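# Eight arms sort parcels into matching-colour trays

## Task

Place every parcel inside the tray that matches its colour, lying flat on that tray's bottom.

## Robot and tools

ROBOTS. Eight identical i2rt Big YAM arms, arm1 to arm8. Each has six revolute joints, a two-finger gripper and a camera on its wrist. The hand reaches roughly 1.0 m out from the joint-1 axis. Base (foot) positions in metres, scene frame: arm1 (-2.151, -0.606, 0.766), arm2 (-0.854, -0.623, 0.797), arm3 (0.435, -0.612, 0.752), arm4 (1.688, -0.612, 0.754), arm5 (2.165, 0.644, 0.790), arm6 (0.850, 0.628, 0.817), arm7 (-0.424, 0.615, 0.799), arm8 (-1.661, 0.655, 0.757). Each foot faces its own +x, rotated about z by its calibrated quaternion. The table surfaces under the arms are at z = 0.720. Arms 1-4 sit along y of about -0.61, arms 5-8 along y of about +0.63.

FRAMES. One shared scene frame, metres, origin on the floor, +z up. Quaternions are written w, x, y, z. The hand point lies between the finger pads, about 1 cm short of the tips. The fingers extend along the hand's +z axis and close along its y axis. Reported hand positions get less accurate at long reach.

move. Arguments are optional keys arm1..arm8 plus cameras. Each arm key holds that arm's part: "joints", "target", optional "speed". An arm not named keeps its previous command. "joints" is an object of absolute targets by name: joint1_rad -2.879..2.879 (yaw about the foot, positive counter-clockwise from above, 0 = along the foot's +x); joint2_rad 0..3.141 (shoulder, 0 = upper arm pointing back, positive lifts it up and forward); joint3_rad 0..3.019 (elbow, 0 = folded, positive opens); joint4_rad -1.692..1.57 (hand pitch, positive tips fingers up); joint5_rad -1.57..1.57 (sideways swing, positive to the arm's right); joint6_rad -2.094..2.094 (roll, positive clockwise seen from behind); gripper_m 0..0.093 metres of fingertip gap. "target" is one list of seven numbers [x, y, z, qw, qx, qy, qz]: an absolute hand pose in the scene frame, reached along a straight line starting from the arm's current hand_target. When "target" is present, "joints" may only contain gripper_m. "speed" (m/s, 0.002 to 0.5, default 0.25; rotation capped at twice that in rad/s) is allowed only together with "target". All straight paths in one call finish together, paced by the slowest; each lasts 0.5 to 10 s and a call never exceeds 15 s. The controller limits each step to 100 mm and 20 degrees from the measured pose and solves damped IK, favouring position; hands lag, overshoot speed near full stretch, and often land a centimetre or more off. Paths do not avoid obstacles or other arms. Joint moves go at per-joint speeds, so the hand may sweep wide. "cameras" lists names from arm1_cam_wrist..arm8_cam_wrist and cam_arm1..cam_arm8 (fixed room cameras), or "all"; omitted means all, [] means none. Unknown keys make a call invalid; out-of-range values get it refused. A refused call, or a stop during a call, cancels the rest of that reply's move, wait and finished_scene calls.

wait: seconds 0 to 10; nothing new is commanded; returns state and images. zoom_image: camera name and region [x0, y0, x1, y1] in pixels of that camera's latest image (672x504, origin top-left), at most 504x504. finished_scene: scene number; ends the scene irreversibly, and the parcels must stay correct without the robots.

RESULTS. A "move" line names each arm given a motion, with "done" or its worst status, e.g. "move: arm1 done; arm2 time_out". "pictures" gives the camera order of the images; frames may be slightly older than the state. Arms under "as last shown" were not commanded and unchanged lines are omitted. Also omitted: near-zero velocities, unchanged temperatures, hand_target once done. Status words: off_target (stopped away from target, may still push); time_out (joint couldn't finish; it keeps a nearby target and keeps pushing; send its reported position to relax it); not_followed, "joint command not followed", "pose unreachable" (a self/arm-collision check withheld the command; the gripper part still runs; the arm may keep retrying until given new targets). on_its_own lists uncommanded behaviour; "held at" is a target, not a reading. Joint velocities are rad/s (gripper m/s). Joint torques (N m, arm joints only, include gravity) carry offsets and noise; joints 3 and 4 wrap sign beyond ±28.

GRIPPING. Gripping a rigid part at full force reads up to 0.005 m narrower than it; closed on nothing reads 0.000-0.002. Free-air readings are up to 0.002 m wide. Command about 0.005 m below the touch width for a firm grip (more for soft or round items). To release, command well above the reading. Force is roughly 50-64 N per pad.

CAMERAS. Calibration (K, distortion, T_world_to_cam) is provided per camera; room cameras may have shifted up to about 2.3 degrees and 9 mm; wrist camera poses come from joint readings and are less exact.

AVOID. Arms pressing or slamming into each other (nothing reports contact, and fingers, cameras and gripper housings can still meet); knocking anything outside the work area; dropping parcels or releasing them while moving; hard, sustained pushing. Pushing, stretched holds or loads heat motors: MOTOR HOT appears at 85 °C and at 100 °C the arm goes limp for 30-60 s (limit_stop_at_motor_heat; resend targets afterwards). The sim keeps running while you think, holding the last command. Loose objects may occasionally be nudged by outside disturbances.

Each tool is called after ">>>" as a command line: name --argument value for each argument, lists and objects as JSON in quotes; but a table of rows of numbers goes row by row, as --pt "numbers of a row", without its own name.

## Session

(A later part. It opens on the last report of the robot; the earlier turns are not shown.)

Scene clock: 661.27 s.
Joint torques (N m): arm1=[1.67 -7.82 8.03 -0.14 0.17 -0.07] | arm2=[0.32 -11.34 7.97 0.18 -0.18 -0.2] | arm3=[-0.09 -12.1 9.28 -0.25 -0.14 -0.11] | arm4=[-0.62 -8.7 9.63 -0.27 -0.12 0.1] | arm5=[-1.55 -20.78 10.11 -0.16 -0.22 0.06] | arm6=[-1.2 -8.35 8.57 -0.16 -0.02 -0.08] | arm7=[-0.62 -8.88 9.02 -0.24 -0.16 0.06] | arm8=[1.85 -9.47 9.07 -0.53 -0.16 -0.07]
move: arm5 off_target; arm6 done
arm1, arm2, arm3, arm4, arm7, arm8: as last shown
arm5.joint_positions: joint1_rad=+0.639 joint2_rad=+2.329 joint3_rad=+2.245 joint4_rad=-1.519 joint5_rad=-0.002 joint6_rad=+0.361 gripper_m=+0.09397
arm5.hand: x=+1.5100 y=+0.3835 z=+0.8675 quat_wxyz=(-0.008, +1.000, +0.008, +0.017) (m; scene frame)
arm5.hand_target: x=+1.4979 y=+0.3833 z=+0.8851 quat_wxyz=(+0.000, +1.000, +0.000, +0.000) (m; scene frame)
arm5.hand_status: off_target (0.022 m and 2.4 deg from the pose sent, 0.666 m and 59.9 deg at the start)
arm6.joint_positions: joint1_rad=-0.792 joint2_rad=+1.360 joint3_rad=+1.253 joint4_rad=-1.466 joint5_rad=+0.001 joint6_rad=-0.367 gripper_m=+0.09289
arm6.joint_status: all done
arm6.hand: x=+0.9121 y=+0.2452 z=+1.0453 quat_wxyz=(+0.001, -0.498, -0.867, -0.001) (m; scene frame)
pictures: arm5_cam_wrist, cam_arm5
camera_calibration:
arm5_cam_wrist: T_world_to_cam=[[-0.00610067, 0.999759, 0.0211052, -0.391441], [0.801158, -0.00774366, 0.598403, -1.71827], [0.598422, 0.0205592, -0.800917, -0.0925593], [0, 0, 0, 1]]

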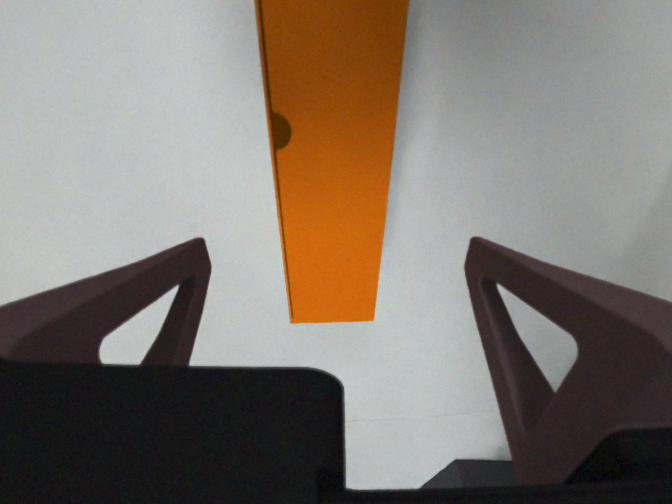

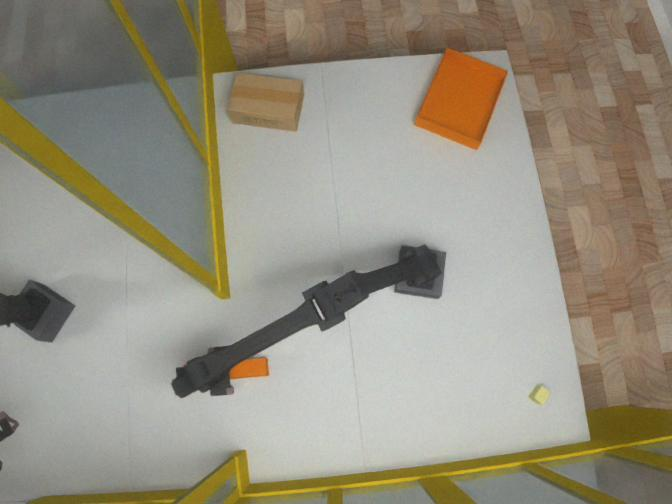

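>>> move --arm5 '{"target":[1.484,0.380,0.86,0,1,0,0],"speed":0.1}' --cameras '[]'

>>> move --arm5 '{"target":[1.486,0.381,0.770,0,1,0,0],"speed":0.15}' --cameras '["arm5_cam_wrist"]'

>>> move --arm5 '{"joints":{"gripper_m":0.04}}' --cameras '["arm5_cam_wrist"]'

Scene clock: 672.43 s.
Joint torques (N m): arm1=[1.55 -8.41 7.88 -0.08 0.17 -0.07] | arm2=[0.32 -11.34 7.98 0.18 -0.18 -0.2] | arm3=[-0.21 -12.1 9.29 -0.27 -0.13 -0.11] | arm4=[-0.56 -8.7 9.63 -0.25 -0.12 0.1] | arm5=[-1.73 -21.66 9.95 0.44 -0.18 0.02] | arm6=[-1.2 -8.35 8.54 -0.16 -0.02 -0.08] | arm7=[-0.56 -9 9.03 -0.24 -0.15 0.07] | arm8=[1.85 -9.88 9.14 -0.47 -0.16 -0.07]
move: arm5 off_target
arm1, arm2, arm3, arm4, arm6, arm7, arm8: as last shown
arm5.joint_positions: joint1_rad=+0.637 joint2_rad=+2.394 joint3_rad=+2.294 joint4_rad=-1.519 joint5_rad=-0.002 joint6_rad=+0.361 gripper_m=+0.09397
arm5.hand: x=+1.5006 y=+0.3817 z=+0.8407 quat_wxyz=(-0.011, +1.000, +0.007, +0.025) (m; scene frame)
arm5.hand_target: x=+1.4851 y=+0.3804 z=+0.8605 quat_wxyz=(+0.000, +1.000, +0.000, +0.000) (m; scene frame)
arm5.hand_status: off_target (0.026 m and 3.2 deg from the pose sent, 0.027 m and 2.3 deg at the start)
pictures: none

Scene clock: 673.80 s.
Joint torques (N m): arm1=[1.73 -8.18 7.9 -0.18 0.17 -0.04] | arm2=[0.32 -11.34 7.97 0.18 -0.18 -0.2] | arm3=[-0.26 -12.04 9.29 -0.28 -0.15 -0.11] | arm4=[-0.56 -8.7 9.63 -0.27 -0.12 0.1] | arm5=[-1.55 -21.66 6.89 0.66 -0.21 0.02] | arm6=[-1.2 -8.29 8.57 -0.18 -0.02 -0.09] | arm7=[-0.62 -8.94 8.99 -0.21 -0.16 0.06] | arm8=[2.08 -9.47 9.11 -0.51 -0.16 -0.07]
move: arm5 off_target
arm1, arm2, arm3, arm4, arm6, arm7, arm8: as last shown
arm5.joint_positions: joint1_rad=+0.637 joint2_rad=+2.452 joint3_rad=+2.191 joint4_rad=-1.334 joint5_rad=-0.002 joint6_rad=+0.361 gripper_m=+0.09397
arm5.hand: x=+1.4949 y=+0.3798 z=+0.7607 quat_wxyz=(-0.006, +1.000, +0.007, +0.014) (m; scene frame)
arm5.hand_target: x=+1.4862 y=+0.3811 z=+0.7701 quat_wxyz=(+0.000, +1.000, +0.000, +0.000) (m; scene frame)
arm5.hand_status: off_target (0.013 m and 1.9 deg from the pose sent, 0.072 m and 3.2 deg at the start)
pictures: arm5_cam_wrist
camera_calibration:
arm5_cam_wrist: T_world_to_cam=[[-0.00370519, 0.999825, 0.0183387, -0.387047], [0.805373, -0.00788695, 0.592716, -1.64418], [0.592757, 0.0169656, -0.805203, -0.155942], [0, 0, 0, 1]]

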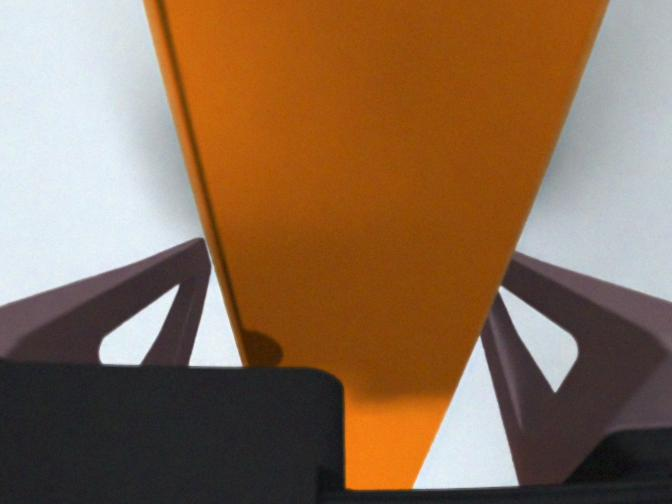

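Scene clock: 674.47 s.
Joint torques (N m): arm1=[1.9 -8.06 8.03 -0.02 0.2 -0.06] | arm2=[0.26 -11.34 7.97 0.18 -0.18 -0.2] | arm3=[-0.15 -12.16 9.26 -0.25 -0.13 -0.11] | arm4=[-0.62 -8.64 9.63 -0.27 -0.12 0.1] | arm5=[-1.38 -22.07 7.1 0.65 -0.11 0.03] | arm6=[-1.2 -8.35 8.55 -0.17 -0.02 -0.08] | arm7=[-0.62 -8.76 9.02 -0.21 -0.16 0.07] | arm8=[1.9 -9.76 9.1 -0.5 -0.18 -0.07]
move: arm5 off_target
arm1, arm2, arm4, arm6, arm7, arm8: as last shown
arm3.joint_positions: joint1_rad=+0.194 joint2_rad=+1.348 joint3_rad=+1.412 joint4_rad=-1.637 joint5_rad=-0.004 joint6_rad=-0.249 gripper_m=+0.09298
arm3.hand: x=+0.0814 y=-0.4579 z=+1.0439 quat_wxyz=(-0.001, +0.997, -0.083, +0.003) (m; scene frame)
arm5.joint_positions: joint1_rad=+0.637 joint2_rad=+2.452 joint3_rad=+2.191 joint4_rad=-1.333 joint5_rad=-0.004 joint6_rad=+0.362 gripper_m=+0.05544
arm5.joint_status: gripper_m off_target (ended at +0.05547, target +0.04000)
arm5.hand: x=+1.4948 y=+0.3798 z=+0.7607 quat_wxyz=(-0.006, +1.000, +0.007, +0.014) (m; scene frame)
pictures: arm5_cam_wrist
camera_calibration:
arm5_cam_wrist: T_world_to_cam=[[-0.00290236, 0.999855, 0.0167912, -0.387059], [0.805249, -0.00761927, 0.592888, -1.64415], [0.592929, 0.0152419, -0.80511, -0.155562], [0, 0, 0, 1]]

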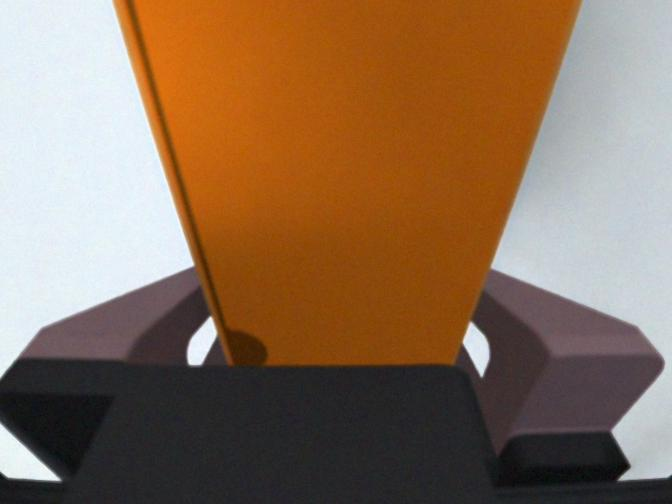

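>>> move --arm5 '{"target":[1.50,0.384,0.90,0,1,0,0]}' --cameras '[]'

>>> move --arm5 '{"target":[1.812,0.504,1.05,0,1,0,0]}' --cameras '[]'

>>> move --arm5 '{"joints":{"joint1_rad":-1.68,"joint6_rad":0.137}}' --cameras '[]'

>>> move --arm5 '{"target":[2.42,1.30,0.93,0,-0.508,0.862,0]}' --cameras '["arm5_cam_wrist","cam_arm5"]'

Scene clock: 685.97 s.
Joint torques (N m): arm1=[1.9 -8.12 8.01 -0.2 0.19 -0.07] | arm2=[0.26 -11.34 7.97 0.17 -0.18 -0.2] | arm3=[-0.32 -12.16 9.25 -0.24 -0.13 -0.11] | arm4=[-0.62 -8.64 9.62 -0.25 -0.12 0.1] | arm5=[-1.49 -21.07 9.87 -0.23 -0.12 0.04] | arm6=[-1.26 -8.35 8.57 -0.17 -0.02 -0.08] | arm7=[-0.67 -8.94 8.98 -0.28 -0.16 0.07] | arm8=[1.67 -9.58 9.2 -0.51 -0.17 -0.07]
move: arm5 off_target
arm1, arm2, arm3, arm4, arm6, arm7, arm8: as last shown
arm5.joint_positions: joint1_rad=+0.637 joint2_rad=+2.319 joint3_rad=+2.259 joint4_rad=-1.546 joint5_rad=-0.004 joint6_rad=+0.362 gripper_m=+0.05544
arm5.hand: x=+1.5117 y=+0.3859 z=+0.8794 quat_wxyz=(-0.008, +1.000, +0.007, +0.019) (m; scene frame)
arm5.hand_target: x=+1.5010 y=+0.3843 z=+0.9002 quat_wxyz=(+0.000, +1.000, +0.000, +0.000) (m; scene frame)
arm5.hand_status: off_target (0.024 m and 2.5 deg from the pose sent, 0.140 m and 1.9 deg at the start; pose on its path clipped on 4 of 44 steps)
pictures: none

Scene clock: 688.23 s.
Joint torques (N m): arm1=[2.14 -7.82 7.88 -0.12 0.19 -0.08] | arm2=[0.26 -11.28 7.97 0.18 -0.18 -0.2] | arm3=[-0.32 -12.16 9.26 -0.24 -0.13 -0.11] | arm4=[-0.56 -8.7 9.63 -0.25 -0.12 0.1] | arm5=[-1.03 -8.18 7.17 -0.03 -0.13 0.04] | arm6=[-1.26 -8.41 8.55 -0.16 -0.02 -0.08] | arm7=[-0.67 -9.05 9.02 -0.21 -0.14 0.07] | arm8=[2.02 -9.58 9.17 -0.53 -0.18 -0.06]
move: arm5 done
arm1.joint_positions: joint1_rad=-1.548 joint2_rad=+1.332 joint3_rad=+1.383 joint4_rad=-1.599 joint5_rad=+0.004 joint6_rad=+0.200 gripper_m=+0.08488
arm1.hand: x=-2.3039 y=-0.9574 z=+1.0572 quat_wxyz=(-0.011, -0.885, -0.466, +0.011) (m; scene frame)
arm2.joint_positions: joint1_rad=-1.364 joint2_rad=+1.338 joint3_rad=+1.301 joint4_rad=-1.518 joint5_rad=+0.004 joint6_rad=-0.439 gripper_m=+0.09293
arm2.hand: x=-0.6840 y=-0.2767 z=+1.0524 quat_wxyz=(-0.008, +0.702, -0.712, -0.001) (m; scene frame)
arm3, arm6: as last shown
arm4.joint_positions: joint1_rad=+0.608 joint2_rad=+1.349 joint3_rad=+1.420 joint4_rad=-1.631 joint5_rad=+0.014 joint6_rad=-0.289 gripper_m=+0.09291
arm4.hand: x=+1.6981 y=-0.2201 z=+1.0459 quat_wxyz=(-0.001, +0.798, -0.602, +0.001) (m; scene frame)
arm5.joint_positions: joint1_rad=+0.637 joint2_rad=+1.325 joint3_rad=+1.298 joint4_rad=-1.537 joint5_rad=-0.004 joint6_rad=+0.364 gripper_m=+0.05544
arm5.hand: x=+1.8113 y=+0.5033 z=+1.0465 quat_wxyz=(+0.000, +1.000, +0.006, -0.001) (m; scene frame)
arm5.hand_target: x=+1.8120 y=+0.5040 z=+1.0500 quat_wxyz=(+0.000, +1.000, +0.000, +0.000) (m; scene frame)
arm5.hand_status: done (0.004 m and 0.7 deg from the pose sent, 0.365 m and 2.5 deg at the start)
arm7.joint_positions: joint1_rad=+2.165 joint2_rad=+1.339 joint3_rad=+1.300 joint4_rad=-1.513 joint5_rad=+0.003 joint6_rad=+0.129 gripper_m=+0.08494
arm7.hand: x=-0.4048 y=+1.0010 z=+1.0543 quat_wxyz=(-0.008, +0.642, -0.766, -0.007) (m; scene frame)
arm8.joint_positions: joint1_rad=+0.329 joint2_rad=+1.340 joint3_rad=+1.408 joint4_rad=-1.623 joint5_rad=+0.002 joint6_rad=-0.273 gripper_m=+0.09292
arm8.hand: x=-1.7674 y=+0.2841 z=+1.0527 quat_wxyz=(-0.003, -0.708, -0.706, +0.008) (m; scene frame)
pictures: none

Scene clock: 690.77 s.
Joint torques (N m): arm1=[1.96 -8.18 7.84 -0.18 0.19 -0.09] | arm2=[0.32 -11.34 7.97 0.17 -0.18 -0.2] | arm3=[-0.15 -12.1 9.26 -0.23 -0.13 -0.12] | arm4=[-0.56 -8.64 9.63 -0.25 -0.12 0.1] | arm5=[-0.67 -8.12 7.28 -0.01 -0.2 -0.14] | arm6=[-1.2 -8.35 8.57 -0.18 -0.02 -0.08] | arm7=[-0.44 -8.82 8.99 -0.28 -0.16 0.07] | arm8=[1.85 -9.7 9.17 -0.49 -0.19 -0.07]
move: arm5 done
arm1, arm2, arm3, arm4, arm6, arm7, arm8: as last shown
arm5.joint_positions: joint1_rad=-1.683 joint2_rad=+1.325 joint3_rad=+1.298 joint4_rad=-1.538 joint5_rad=-0.003 joint6_rad=+0.147 gripper_m=+0.05543
arm5.joint_status: all done
arm5.hand: x=+2.3020 y=+0.9953 z=+1.0513 quat_wxyz=(-0.005, +0.501, -0.865, -0.005) (m; scene frame)
pictures: none

Scene clock: 693.33 s.
Joint torques (N m): arm1=[2.14 -8.41 7.94 -0.18 0.19 -0.09] | arm2=[0.26 -11.34 7.97 0.18 -0.18 -0.2] | arm3=[-0.32 -12.1 9.26 -0.23 -0.13 -0.11] | arm4=[-0.62 -8.7 9.63 -0.27 -0.12 0.1] | arm5=[-0.32 -20.42 10.37 -0.1 -0.04 -0.13] | arm6=[-1.26 -8.41 8.55 -0.17 -0.02 -0.08] | arm7=[-0.62 -8.76 8.98 -0.27 -0.15 0.07] | arm8=[1.67 -9.47 9.2 -0.55 -0.15 -0.07]
move: arm5 off_target
arm1, arm2, arm3, arm4, arm6, arm7, arm8: as last shown
arm5.joint_positions: joint1_rad=-1.683 joint2_rad=+2.292 joint3_rad=+2.270 joint4_rad=-1.596 joint5_rad=-0.003 joint6_rad=+0.145 gripper_m=+0.05543
arm5.hand: x=+2.4172 y=+1.2887 z=+0.9116 quat_wxyz=(+0.016, +0.502, -0.865, +0.012) (m; scene frame)
arm5.hand_target: x=+2.4195 y=+1.2991 z=+0.9300 quat_wxyz=(+0.000, +0.508, -0.862, +0.000) (m; scene frame)
arm5.hand_status: off_target (0.022 m and 2.4 deg from the pose sent, 0.349 m and 1.2 deg at the start)
pictures: arm5_cam_wrist, cam_arm5
camera_calibration:
arm5_cam_wrist: T_world_to_cam=[[0.862897, -0.505283, 0.00993059, -1.44258], [-0.40839, -0.685584, 0.602654, 1.32891], [-0.297703, -0.524084, -0.797941, 2.24655], [0, 0, 0, 1]]

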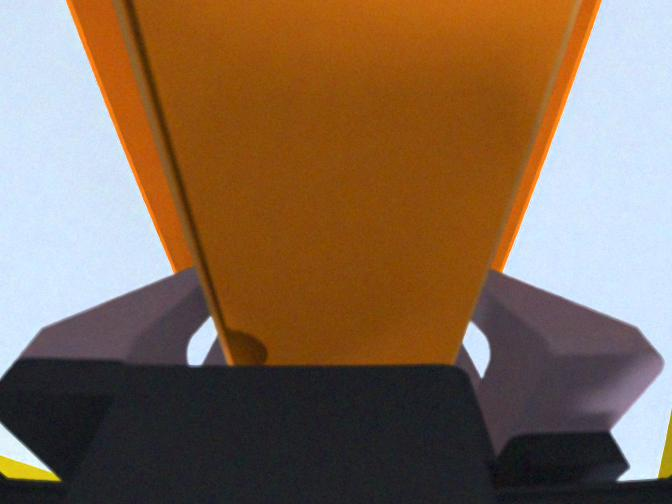

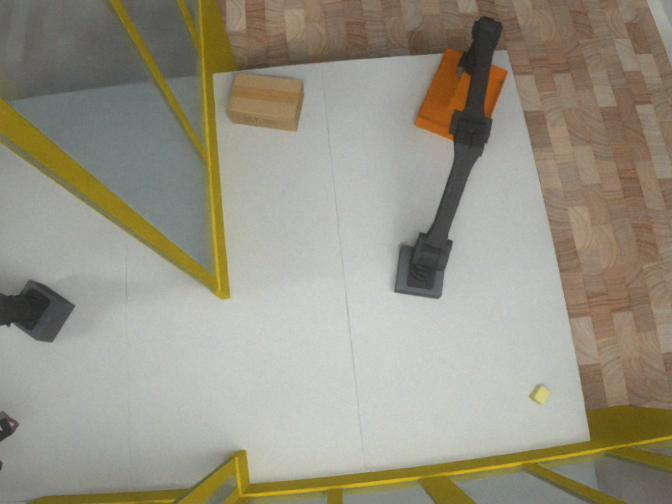

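>>> move --arm5 '{"target":[2.416,1.291,0.768,0,-0.508,0.862,0],"speed":0.12}' --cameras '["cam_arm5","arm5_cam_wrist"]'

>>> move --arm5 '{"target":[2.416,1.291,0.758,0,-0.508,0.862,0],"speed":0.05}' --cameras '["cam_arm5","arm5_cam_wrist"]'

Scene clock: 717.03 s.
Joint torques (N m): arm1=[1.67 -8.23 7.97 -0.17 0.17 -0.06] | arm2=[0.32 -11.34 7.97 0.18 -0.18 -0.2] | arm3=[-0.21 -12.16 9.28 -0.21 -0.13 -0.12] | arm4=[-0.62 -8.7 9.63 -0.24 -0.12 0.1] | arm5=[-0.5 -20.42 6.63 0.79 -0.08 -0.14] | arm6=[-1.2 -8.35 8.55 -0.14 -0.02 -0.09] | arm7=[-0.67 -8.88 8.99 -0.2 -0.15 0.06] | arm8=[1.85 -9.58 9.16 -0.53 -0.16 -0.07]
Heat: arm1: hottest joint3_rad 34 °C; arm2: hottest joint3_rad 36 °C; arm3: hottest joint3_rad 33 °C; arm4: hottest joint3_rad 41 °C; arm5: hottest joint3_rad 41 °C; arm6: hottest joint3_rad 35 °C; arm7: hottest joint3_rad 42 °C; arm8: hottest joint3_rad 35 °C.
move: arm5 done
arm1, arm2, arm3, arm4, arm7, arm8: as last shown
arm5.joint_positions: joint1_rad=-1.683 joint2_rad=+2.358 joint3_rad=+1.992 joint4_rad=-1.236 joint5_rad=-0.002 joint6_rad=+0.145 gripper_m=+0.05543
arm5.hand: x=+2.4157 y=+1.2840 z=+0.7626 quat_wxyz=(+0.010, +0.502, -0.865, +0.007) (m; scene frame)
arm5.hand_target: x=+2.4160 y=+1.2909 z=+0.7681 quat_wxyz=(+0.000, +0.508, -0.862, +0.000) (m; scene frame)
arm5.hand_status: done (0.009 m and 1.5 deg from the pose sent, 0.144 m and 2.4 deg at the start)
arm6.joint_positions: joint1_rad=-0.792 joint2_rad=+1.360 joint3_rad=+1.253 joint4_rad=-1.466 joint5_rad=+0.001 joint6_rad=-0.367 gripper_m=+0.09289
arm6.hand: x=+0.9121 y=+0.2452 z=+1.0453 quat_wxyz=(+0.001, -0.498, -0.867, -0.001) (m; scene frame)
pictures: arm5_cam_wrist, cam_arm5
camera_calibration:
arm5_cam_wrist: T_world_to_cam=[[0.863052, -0.505048, 0.00818311, -1.44152], [-0.412, -0.69449, 0.589864, 1.44481], [-0.292227, -0.512455, -0.807461, 2.10382], [0, 0, 0, 1]]

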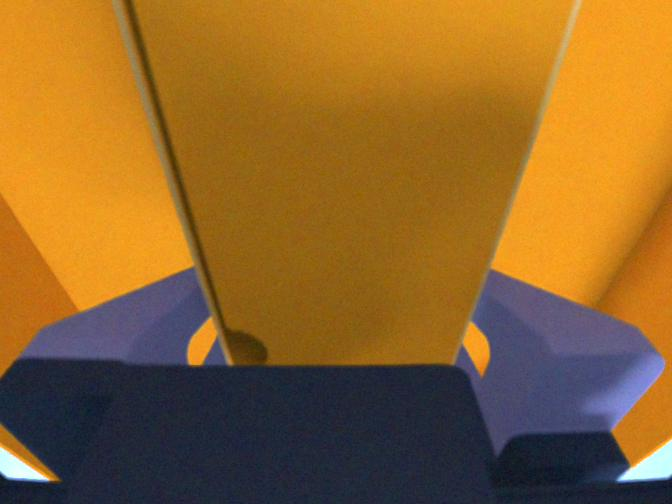

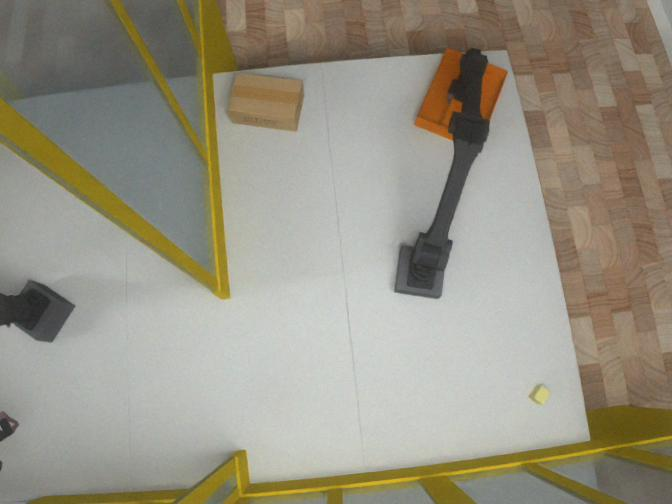

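Scene clock: 718.00 s.
Joint torques (N m): arm1=[1.85 -8 7.86 -0.1 0.2 -0.09] | arm2=[0.32 -11.34 7.97 0.18 -0.18 -0.2] | arm3=[-0.21 -12.1 9.26 -0.27 -0.13 -0.11] | arm4=[-0.62 -8.64 9.63 -0.27 -0.12 0.11] | arm5=[-0.38 -20.07 6.15 1.07 -0.09 -0.15] | arm6=[-1.2 -8.35 8.57 -0.17 -0.02 -0.08] | arm7=[-0.5 -8.94 8.98 -0.27 -0.15 0.07] | arm8=[1.9 -9.52 9.14 -0.55 -0.17 -0.07]
move: arm5 done
arm1, arm2, arm3, arm4, arm6, arm7, arm8: as last shown
arm5.joint_positions: joint1_rad=-1.683 joint2_rad=+2.358 joint3_rad=+1.992 joint4_rad=-1.229 joint5_rad=-0.002 joint6_rad=+0.145 gripper_m=+0.05543
arm5.hand: x=+2.4163 y=+1.2857 z=+0.7626 quat_wxyz=(+0.007, +0.502, -0.865, +0.005) (m; scene frame)
arm5.hand_target: x=+2.4160 y=+1.2909 z=+0.7581 quat_wxyz=(+0.000, +0.508, -0.862, +0.000) (m; scene frame)
arm5.hand_status: done (0.007 m and 1.2 deg from the pose sent, 0.008 m and 1.5 deg at the start)
pictures: arm5_cam_wrist, cam_arm5
camera_calibration:
arm5_cam_wrist: T_world_to_cam=[[0.863037, -0.505092, 0.00705806, -1.44029], [-0.413547, -0.698454, 0.584073, 1.4595], [-0.290081, -0.506995, -0.811671, 2.09583], [0, 0, 0, 1]]

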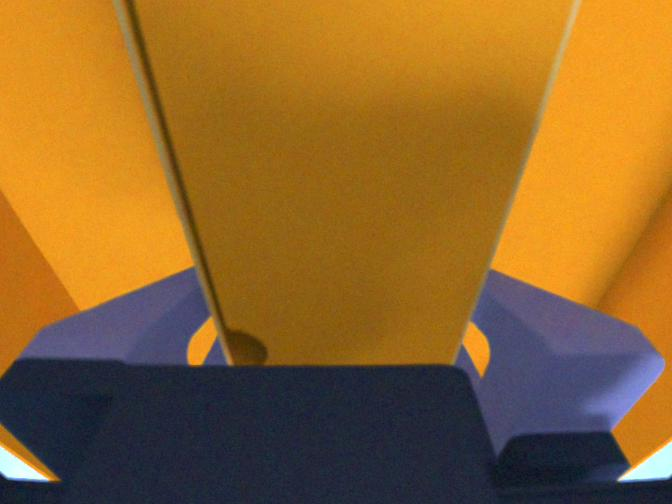

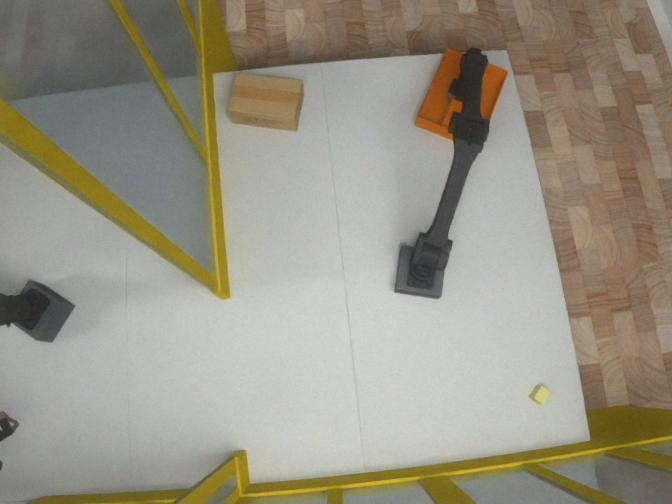

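Contact. Release.

>>> move --arm5 '{"joints":{"gripper_m":0.085}}' --cameras '[]'

>>> move --arm5 '{"target":[2.416,1.291,0.90,0,-0.508,0.862,0]}' --cameras '[]'

>>> move --arm5 '{"target":[2.30,0.995,1.05,0,-0.508,0.862,0]}' --arm7 '{"joints":{"joint1_rad":1.4}}' --cameras '["cam_arm5","cam_arm1","cam_arm3","cam_arm7"]'

>>> zoom_image --camera "cam_arm5" --region '[400, 30, 530, 160]'

>>> zoom_image --camera "cam_arm1" --region '[90, 310, 250, 470]'

>>> zoom_image --camera "cam_arm7" --region '[330, 50, 450, 170]'

Scene clock: 728.23 s.
Joint torques (N m): arm1=[2.14 -7.94 7.95 -0.16 0.17 -0.06] | arm2=[0.26 -11.34 7.97 0.18 -0.18 -0.2] | arm3=[-0.21 -12.22 9.25 -0.27 -0.13 -0.11] | arm4=[-0.62 -8.64 9.63 -0.25 -0.12 0.1] | arm5=[-0.91 -19.6 6.41 0.8 -0.08 -0.11] | arm6=[-1.2 -8.35 8.55 -0.18 -0.02 -0.08] | arm7=[-0.62 -8.88 9.01 -0.27 -0.16 0.07] | arm8=[2.02 -9.82 9.2 -0.5 -0.18 -0.07]
move: arm5 done
arm1, arm2, arm3, arm4, arm6, arm7, arm8: as last shown
arm5.joint_positions: joint1_rad=-1.683 joint2_rad=+2.358 joint3_rad=+1.989 joint4_rad=-1.218 joint5_rad=-0.002 joint6_rad=+0.145 gripper_m=+0.08480
arm5.joint_status: all done
arm5.hand: x=+2.4168 y=+1.2868 z=+0.7610 quat_wxyz=(+0.004, +0.502, -0.865, +0.003) (m; scene frame)
pictures: none

Scene clock: 729.77 s.
Joint torques (N m): arm1=[2.08 -7.77 7.87 -0.1 0.18 -0.05] | arm2=[0.26 -11.34 7.97 0.17 -0.18 -0.2] | arm3=[-0.26 -12.1 9.26 -0.23 -0.13 -0.11] | arm4=[-0.62 -8.64 9.62 -0.25 -0.12 0.1] | arm5=[-0.67 -19.25 9.91 -0.24 -0.09 -0.13] | arm6=[-1.2 -8.41 8.55 -0.17 -0.02 -0.08] | arm7=[-0.56 -8.7 8.99 -0.23 -0.15 0.07] | arm8=[2.14 -9.47 9.21 -0.51 -0.16 -0.08]
move: arm5 off_target
arm1, arm2, arm4, arm6, arm7, arm8: as last shown
arm3.joint_positions: joint1_rad=+0.194 joint2_rad=+1.348 joint3_rad=+1.412 joint4_rad=-1.637 joint5_rad=-0.004 joint6_rad=-0.249 gripper_m=+0.09298
arm3.hand: x=+0.0814 y=-0.4579 z=+1.0439 quat_wxyz=(-0.001, +0.997, -0.083, +0.003) (m; scene frame)
arm5.joint_positions: joint1_rad=-1.683 joint2_rad=+2.253 joint3_rad=+2.135 joint4_rad=-1.490 joint5_rad=-0.002 joint6_rad=+0.145 gripper_m=+0.08489
arm5.hand: x=+2.4138 y=+1.2797 z=+0.8862 quat_wxyz=(+0.012, +0.502, -0.865, +0.009) (m; scene frame)
arm5.hand_target: x=+2.4158 y=+1.2904 z=+0.9001 quat_wxyz=(+0.000, +0.508, -0.862, +0.000) (m; scene frame)
arm5.hand_status: off_target (0.018 m and 1.9 deg from the pose sent, 0.139 m and 0.9 deg at the start; pose on its path clipped on 5 of 46 steps)
pictures: none

Scene clock: 732.00 s.
Joint torques (N m): arm1=[2.2 -8.29 7.91 -0.16 0.19 -0.05] | arm2=[0.32 -11.34 7.98 0.17 -0.18 -0.2] | arm3=[-0.26 -12.1 9.24 -0.23 -0.13 -0.1] | arm4=[-0.62 -8.7 9.62 -0.27 -0.12 0.1] | arm5=[-0.56 -7.77 7.04 -0.02 -0.1 -0.17] | arm6=[-1.2 -8.41 8.57 -0.17 -0.02 -0.08] | arm7=[-0.85 -9 8.99 -0.28 -0.12 0.07] | arm8=[1.73 -9.47 9.16 -0.49 -0.18 -0.07]
move: arm5 done; arm7 done
arm1, arm2, arm3, arm4, arm6, arm8: as last shown
arm5.joint_positions: joint1_rad=-1.683 joint2_rad=+1.331 joint3_rad=+1.295 joint4_rad=-1.537 joint5_rad=-0.002 joint6_rad=+0.145 gripper_m=+0.08489
arm5.hand: x=+2.3021 y=+0.9953 z=+1.0478 quat_wxyz=(-0.002, +0.502, -0.865, -0.002) (m; scene frame)
arm5.hand_target: x=+2.3000 y=+0.9950 z=+1.0499 quat_wxyz=(+0.000, +0.508, -0.862, +0.000) (m; scene frame)
arm5.hand_status: done (0.003 m and 0.8 deg from the pose sent, 0.348 m and 1.9 deg at the start)
arm7.joint_positions: joint1_rad=+1.407 joint2_rad=+1.339 joint3_rad=+1.300 joint4_rad=-1.513 joint5_rad=+0.002 joint6_rad=+0.129 gripper_m=+0.08494
arm7.joint_status: all done
arm7.hand: x=-0.1441 y=+0.8823 z=+1.0538 quat_wxyz=(-0.009, +0.313, -0.950, -0.004) (m; scene frame)
pictures: cam_arm1, cam_arm3, cam_arm5, cam_arm7

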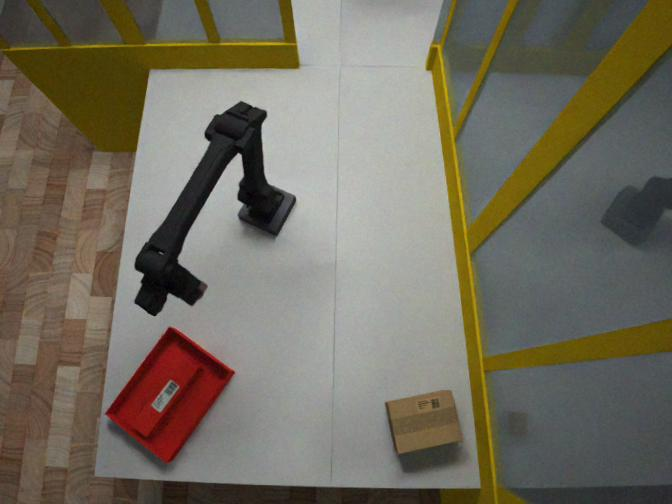

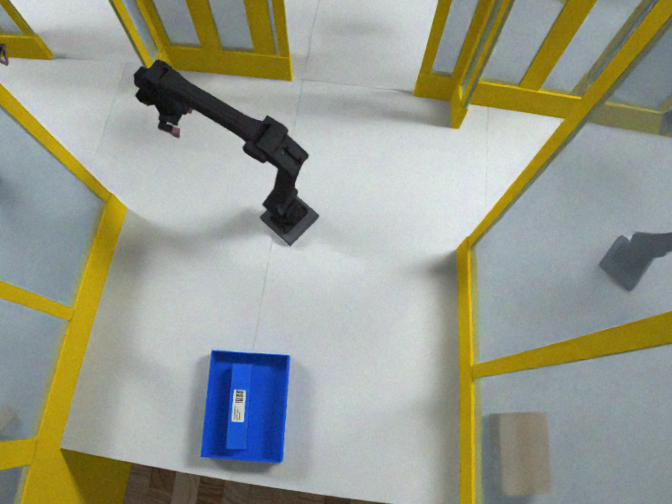

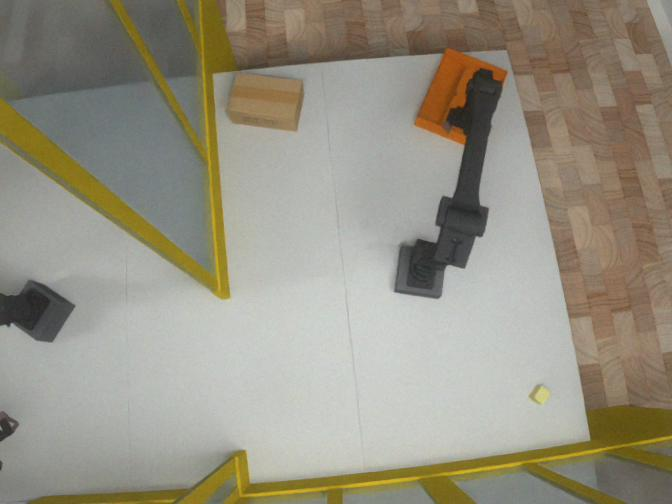

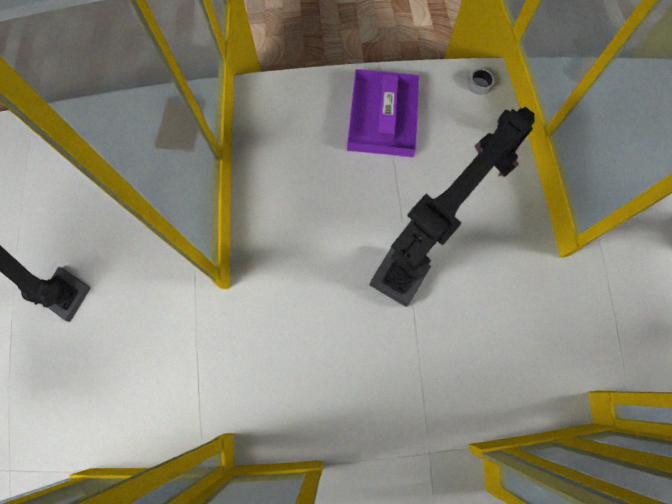

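Scaled by 3.877.

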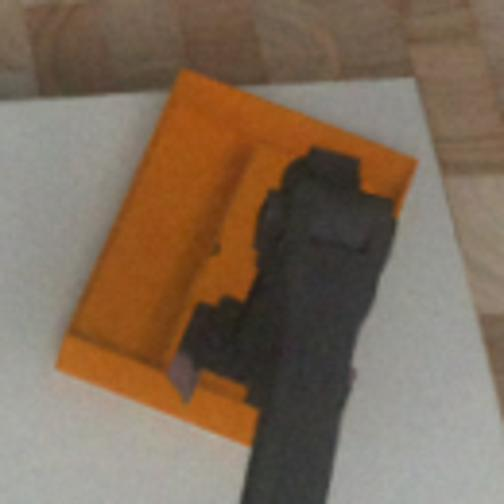

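Scaled by 3.150.

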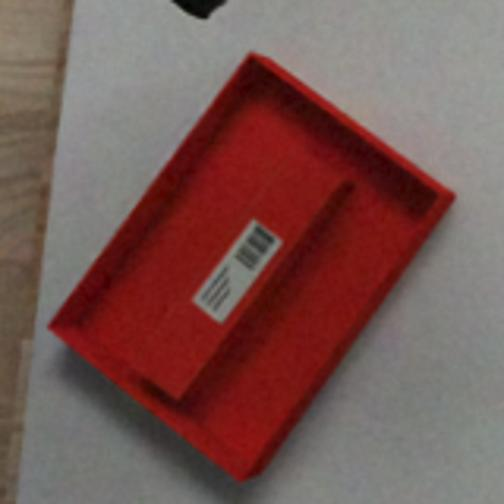

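Scaled by 4.200.

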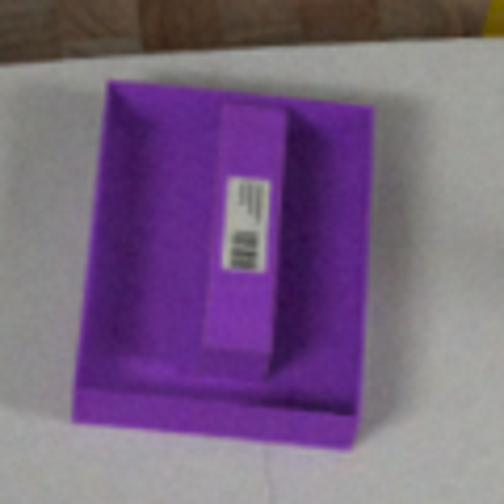

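>>> move --arm5 '{"joints":{"joint1_rad":-0.9}}' --cameras '["cam_arm5"]'

>>> zoom_image --camera "cam_arm5" --region '[400, 30, 530, 160]'

Scene clock: 740.50 s.
Joint torques (N m): arm1=[2.14 -7.82 7.87 -0.13 0.2 -0.05] | arm2=[0.26 -11.34 7.98 0.17 -0.18 -0.2] | arm3=[-0.21 -12.1 9.26 -0.25 -0.13 -0.11] | arm4=[-0.62 -8.7 9.63 -0.25 -0.12 0.1] | arm5=[-1.32 -7.71 7.05 0.05 -0.08 -0.11] | arm6=[-1.2 -8.35 8.57 -0.16 -0.02 -0.08] | arm7=[-0.85 -8.76 9.01 -0.24 -0.12 0.08] | arm8=[1.67 -9.58 9.17 -0.57 -0.17 -0.08]
move: arm5 done
arm1.joint_positions: joint1_rad=-1.548 joint2_rad=+1.332 joint3_rad=+1.383 joint4_rad=-1.599 joint5_rad=+0.004 joint6_rad=+0.200 gripper_m=+0.08488
arm1.hand: x=-2.3039 y=-0.9574 z=+1.0572 quat_wxyz=(-0.011, -0.885, -0.466, +0.011) (m; scene frame)
arm2.joint_positions: joint1_rad=-1.364 joint2_rad=+1.338 joint3_rad=+1.301 joint4_rad=-1.518 joint5_rad=+0.004 joint6_rad=-0.439 gripper_m=+0.09293
arm2.hand: x=-0.6840 y=-0.2767 z=+1.0524 quat_wxyz=(-0.008, +0.702, -0.712, -0.001) (m; scene frame)
arm3, arm6, arm7: as last shown
arm4.joint_positions: joint1_rad=+0.608 joint2_rad=+1.349 joint3_rad=+1.420 joint4_rad=-1.631 joint5_rad=+0.014 joint6_rad=-0.289 gripper_m=+0.09291
arm4.hand: x=+1.6981 y=-0.2201 z=+1.0459 quat_wxyz=(-0.001, +0.798, -0.602, +0.001) (m; scene frame)
arm5.joint_positions: joint1_rad=-0.904 joint2_rad=+1.331 joint3_rad=+1.295 joint4_rad=-1.537 joint5_rad=-0.002 joint6_rad=+0.144 gripper_m=+0.08489
arm5.joint_status: all done
arm5.hand: x=+2.0143 y=+0.9907 z=+1.0467 quat_wxyz=(-0.002, +0.793, -0.609, +0.000) (m; scene frame)
arm8.joint_positions: joint1_rad=+0.329 joint2_rad=+1.340 joint3_rad=+1.408 joint4_rad=-1.623 joint5_rad=+0.002 joint6_rad=-0.273 gripper_m=+0.09292
arm8.hand: x=-1.7674 y=+0.2841 z=+1.0527 quat_wxyz=(-0.003, -0.708, -0.706, +0.008) (m; scene frame)
pictures: cam_arm5

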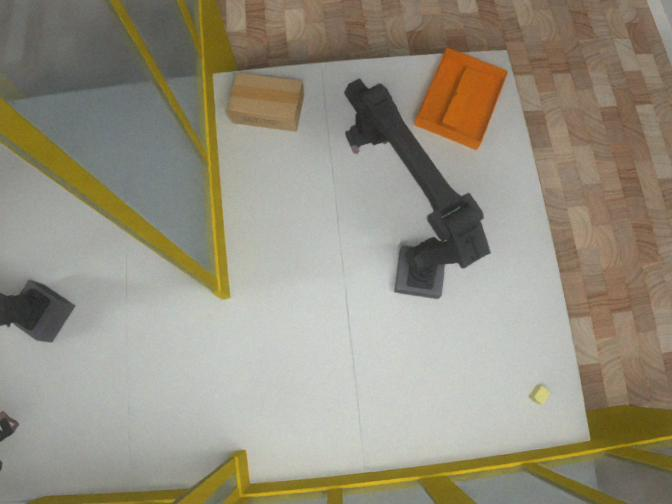

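Scaled by 3.877.

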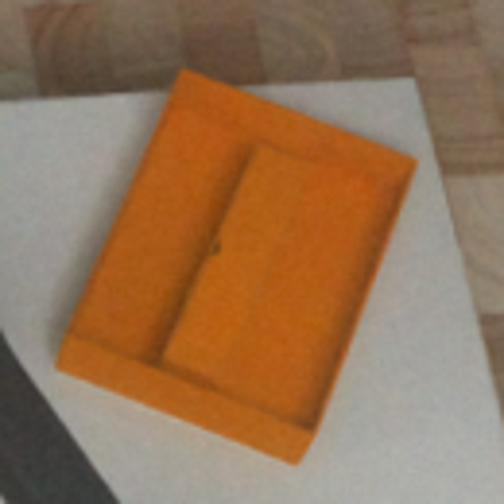

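All in.

>>> finished_scene --scene 1

The scene is finished: the task was done.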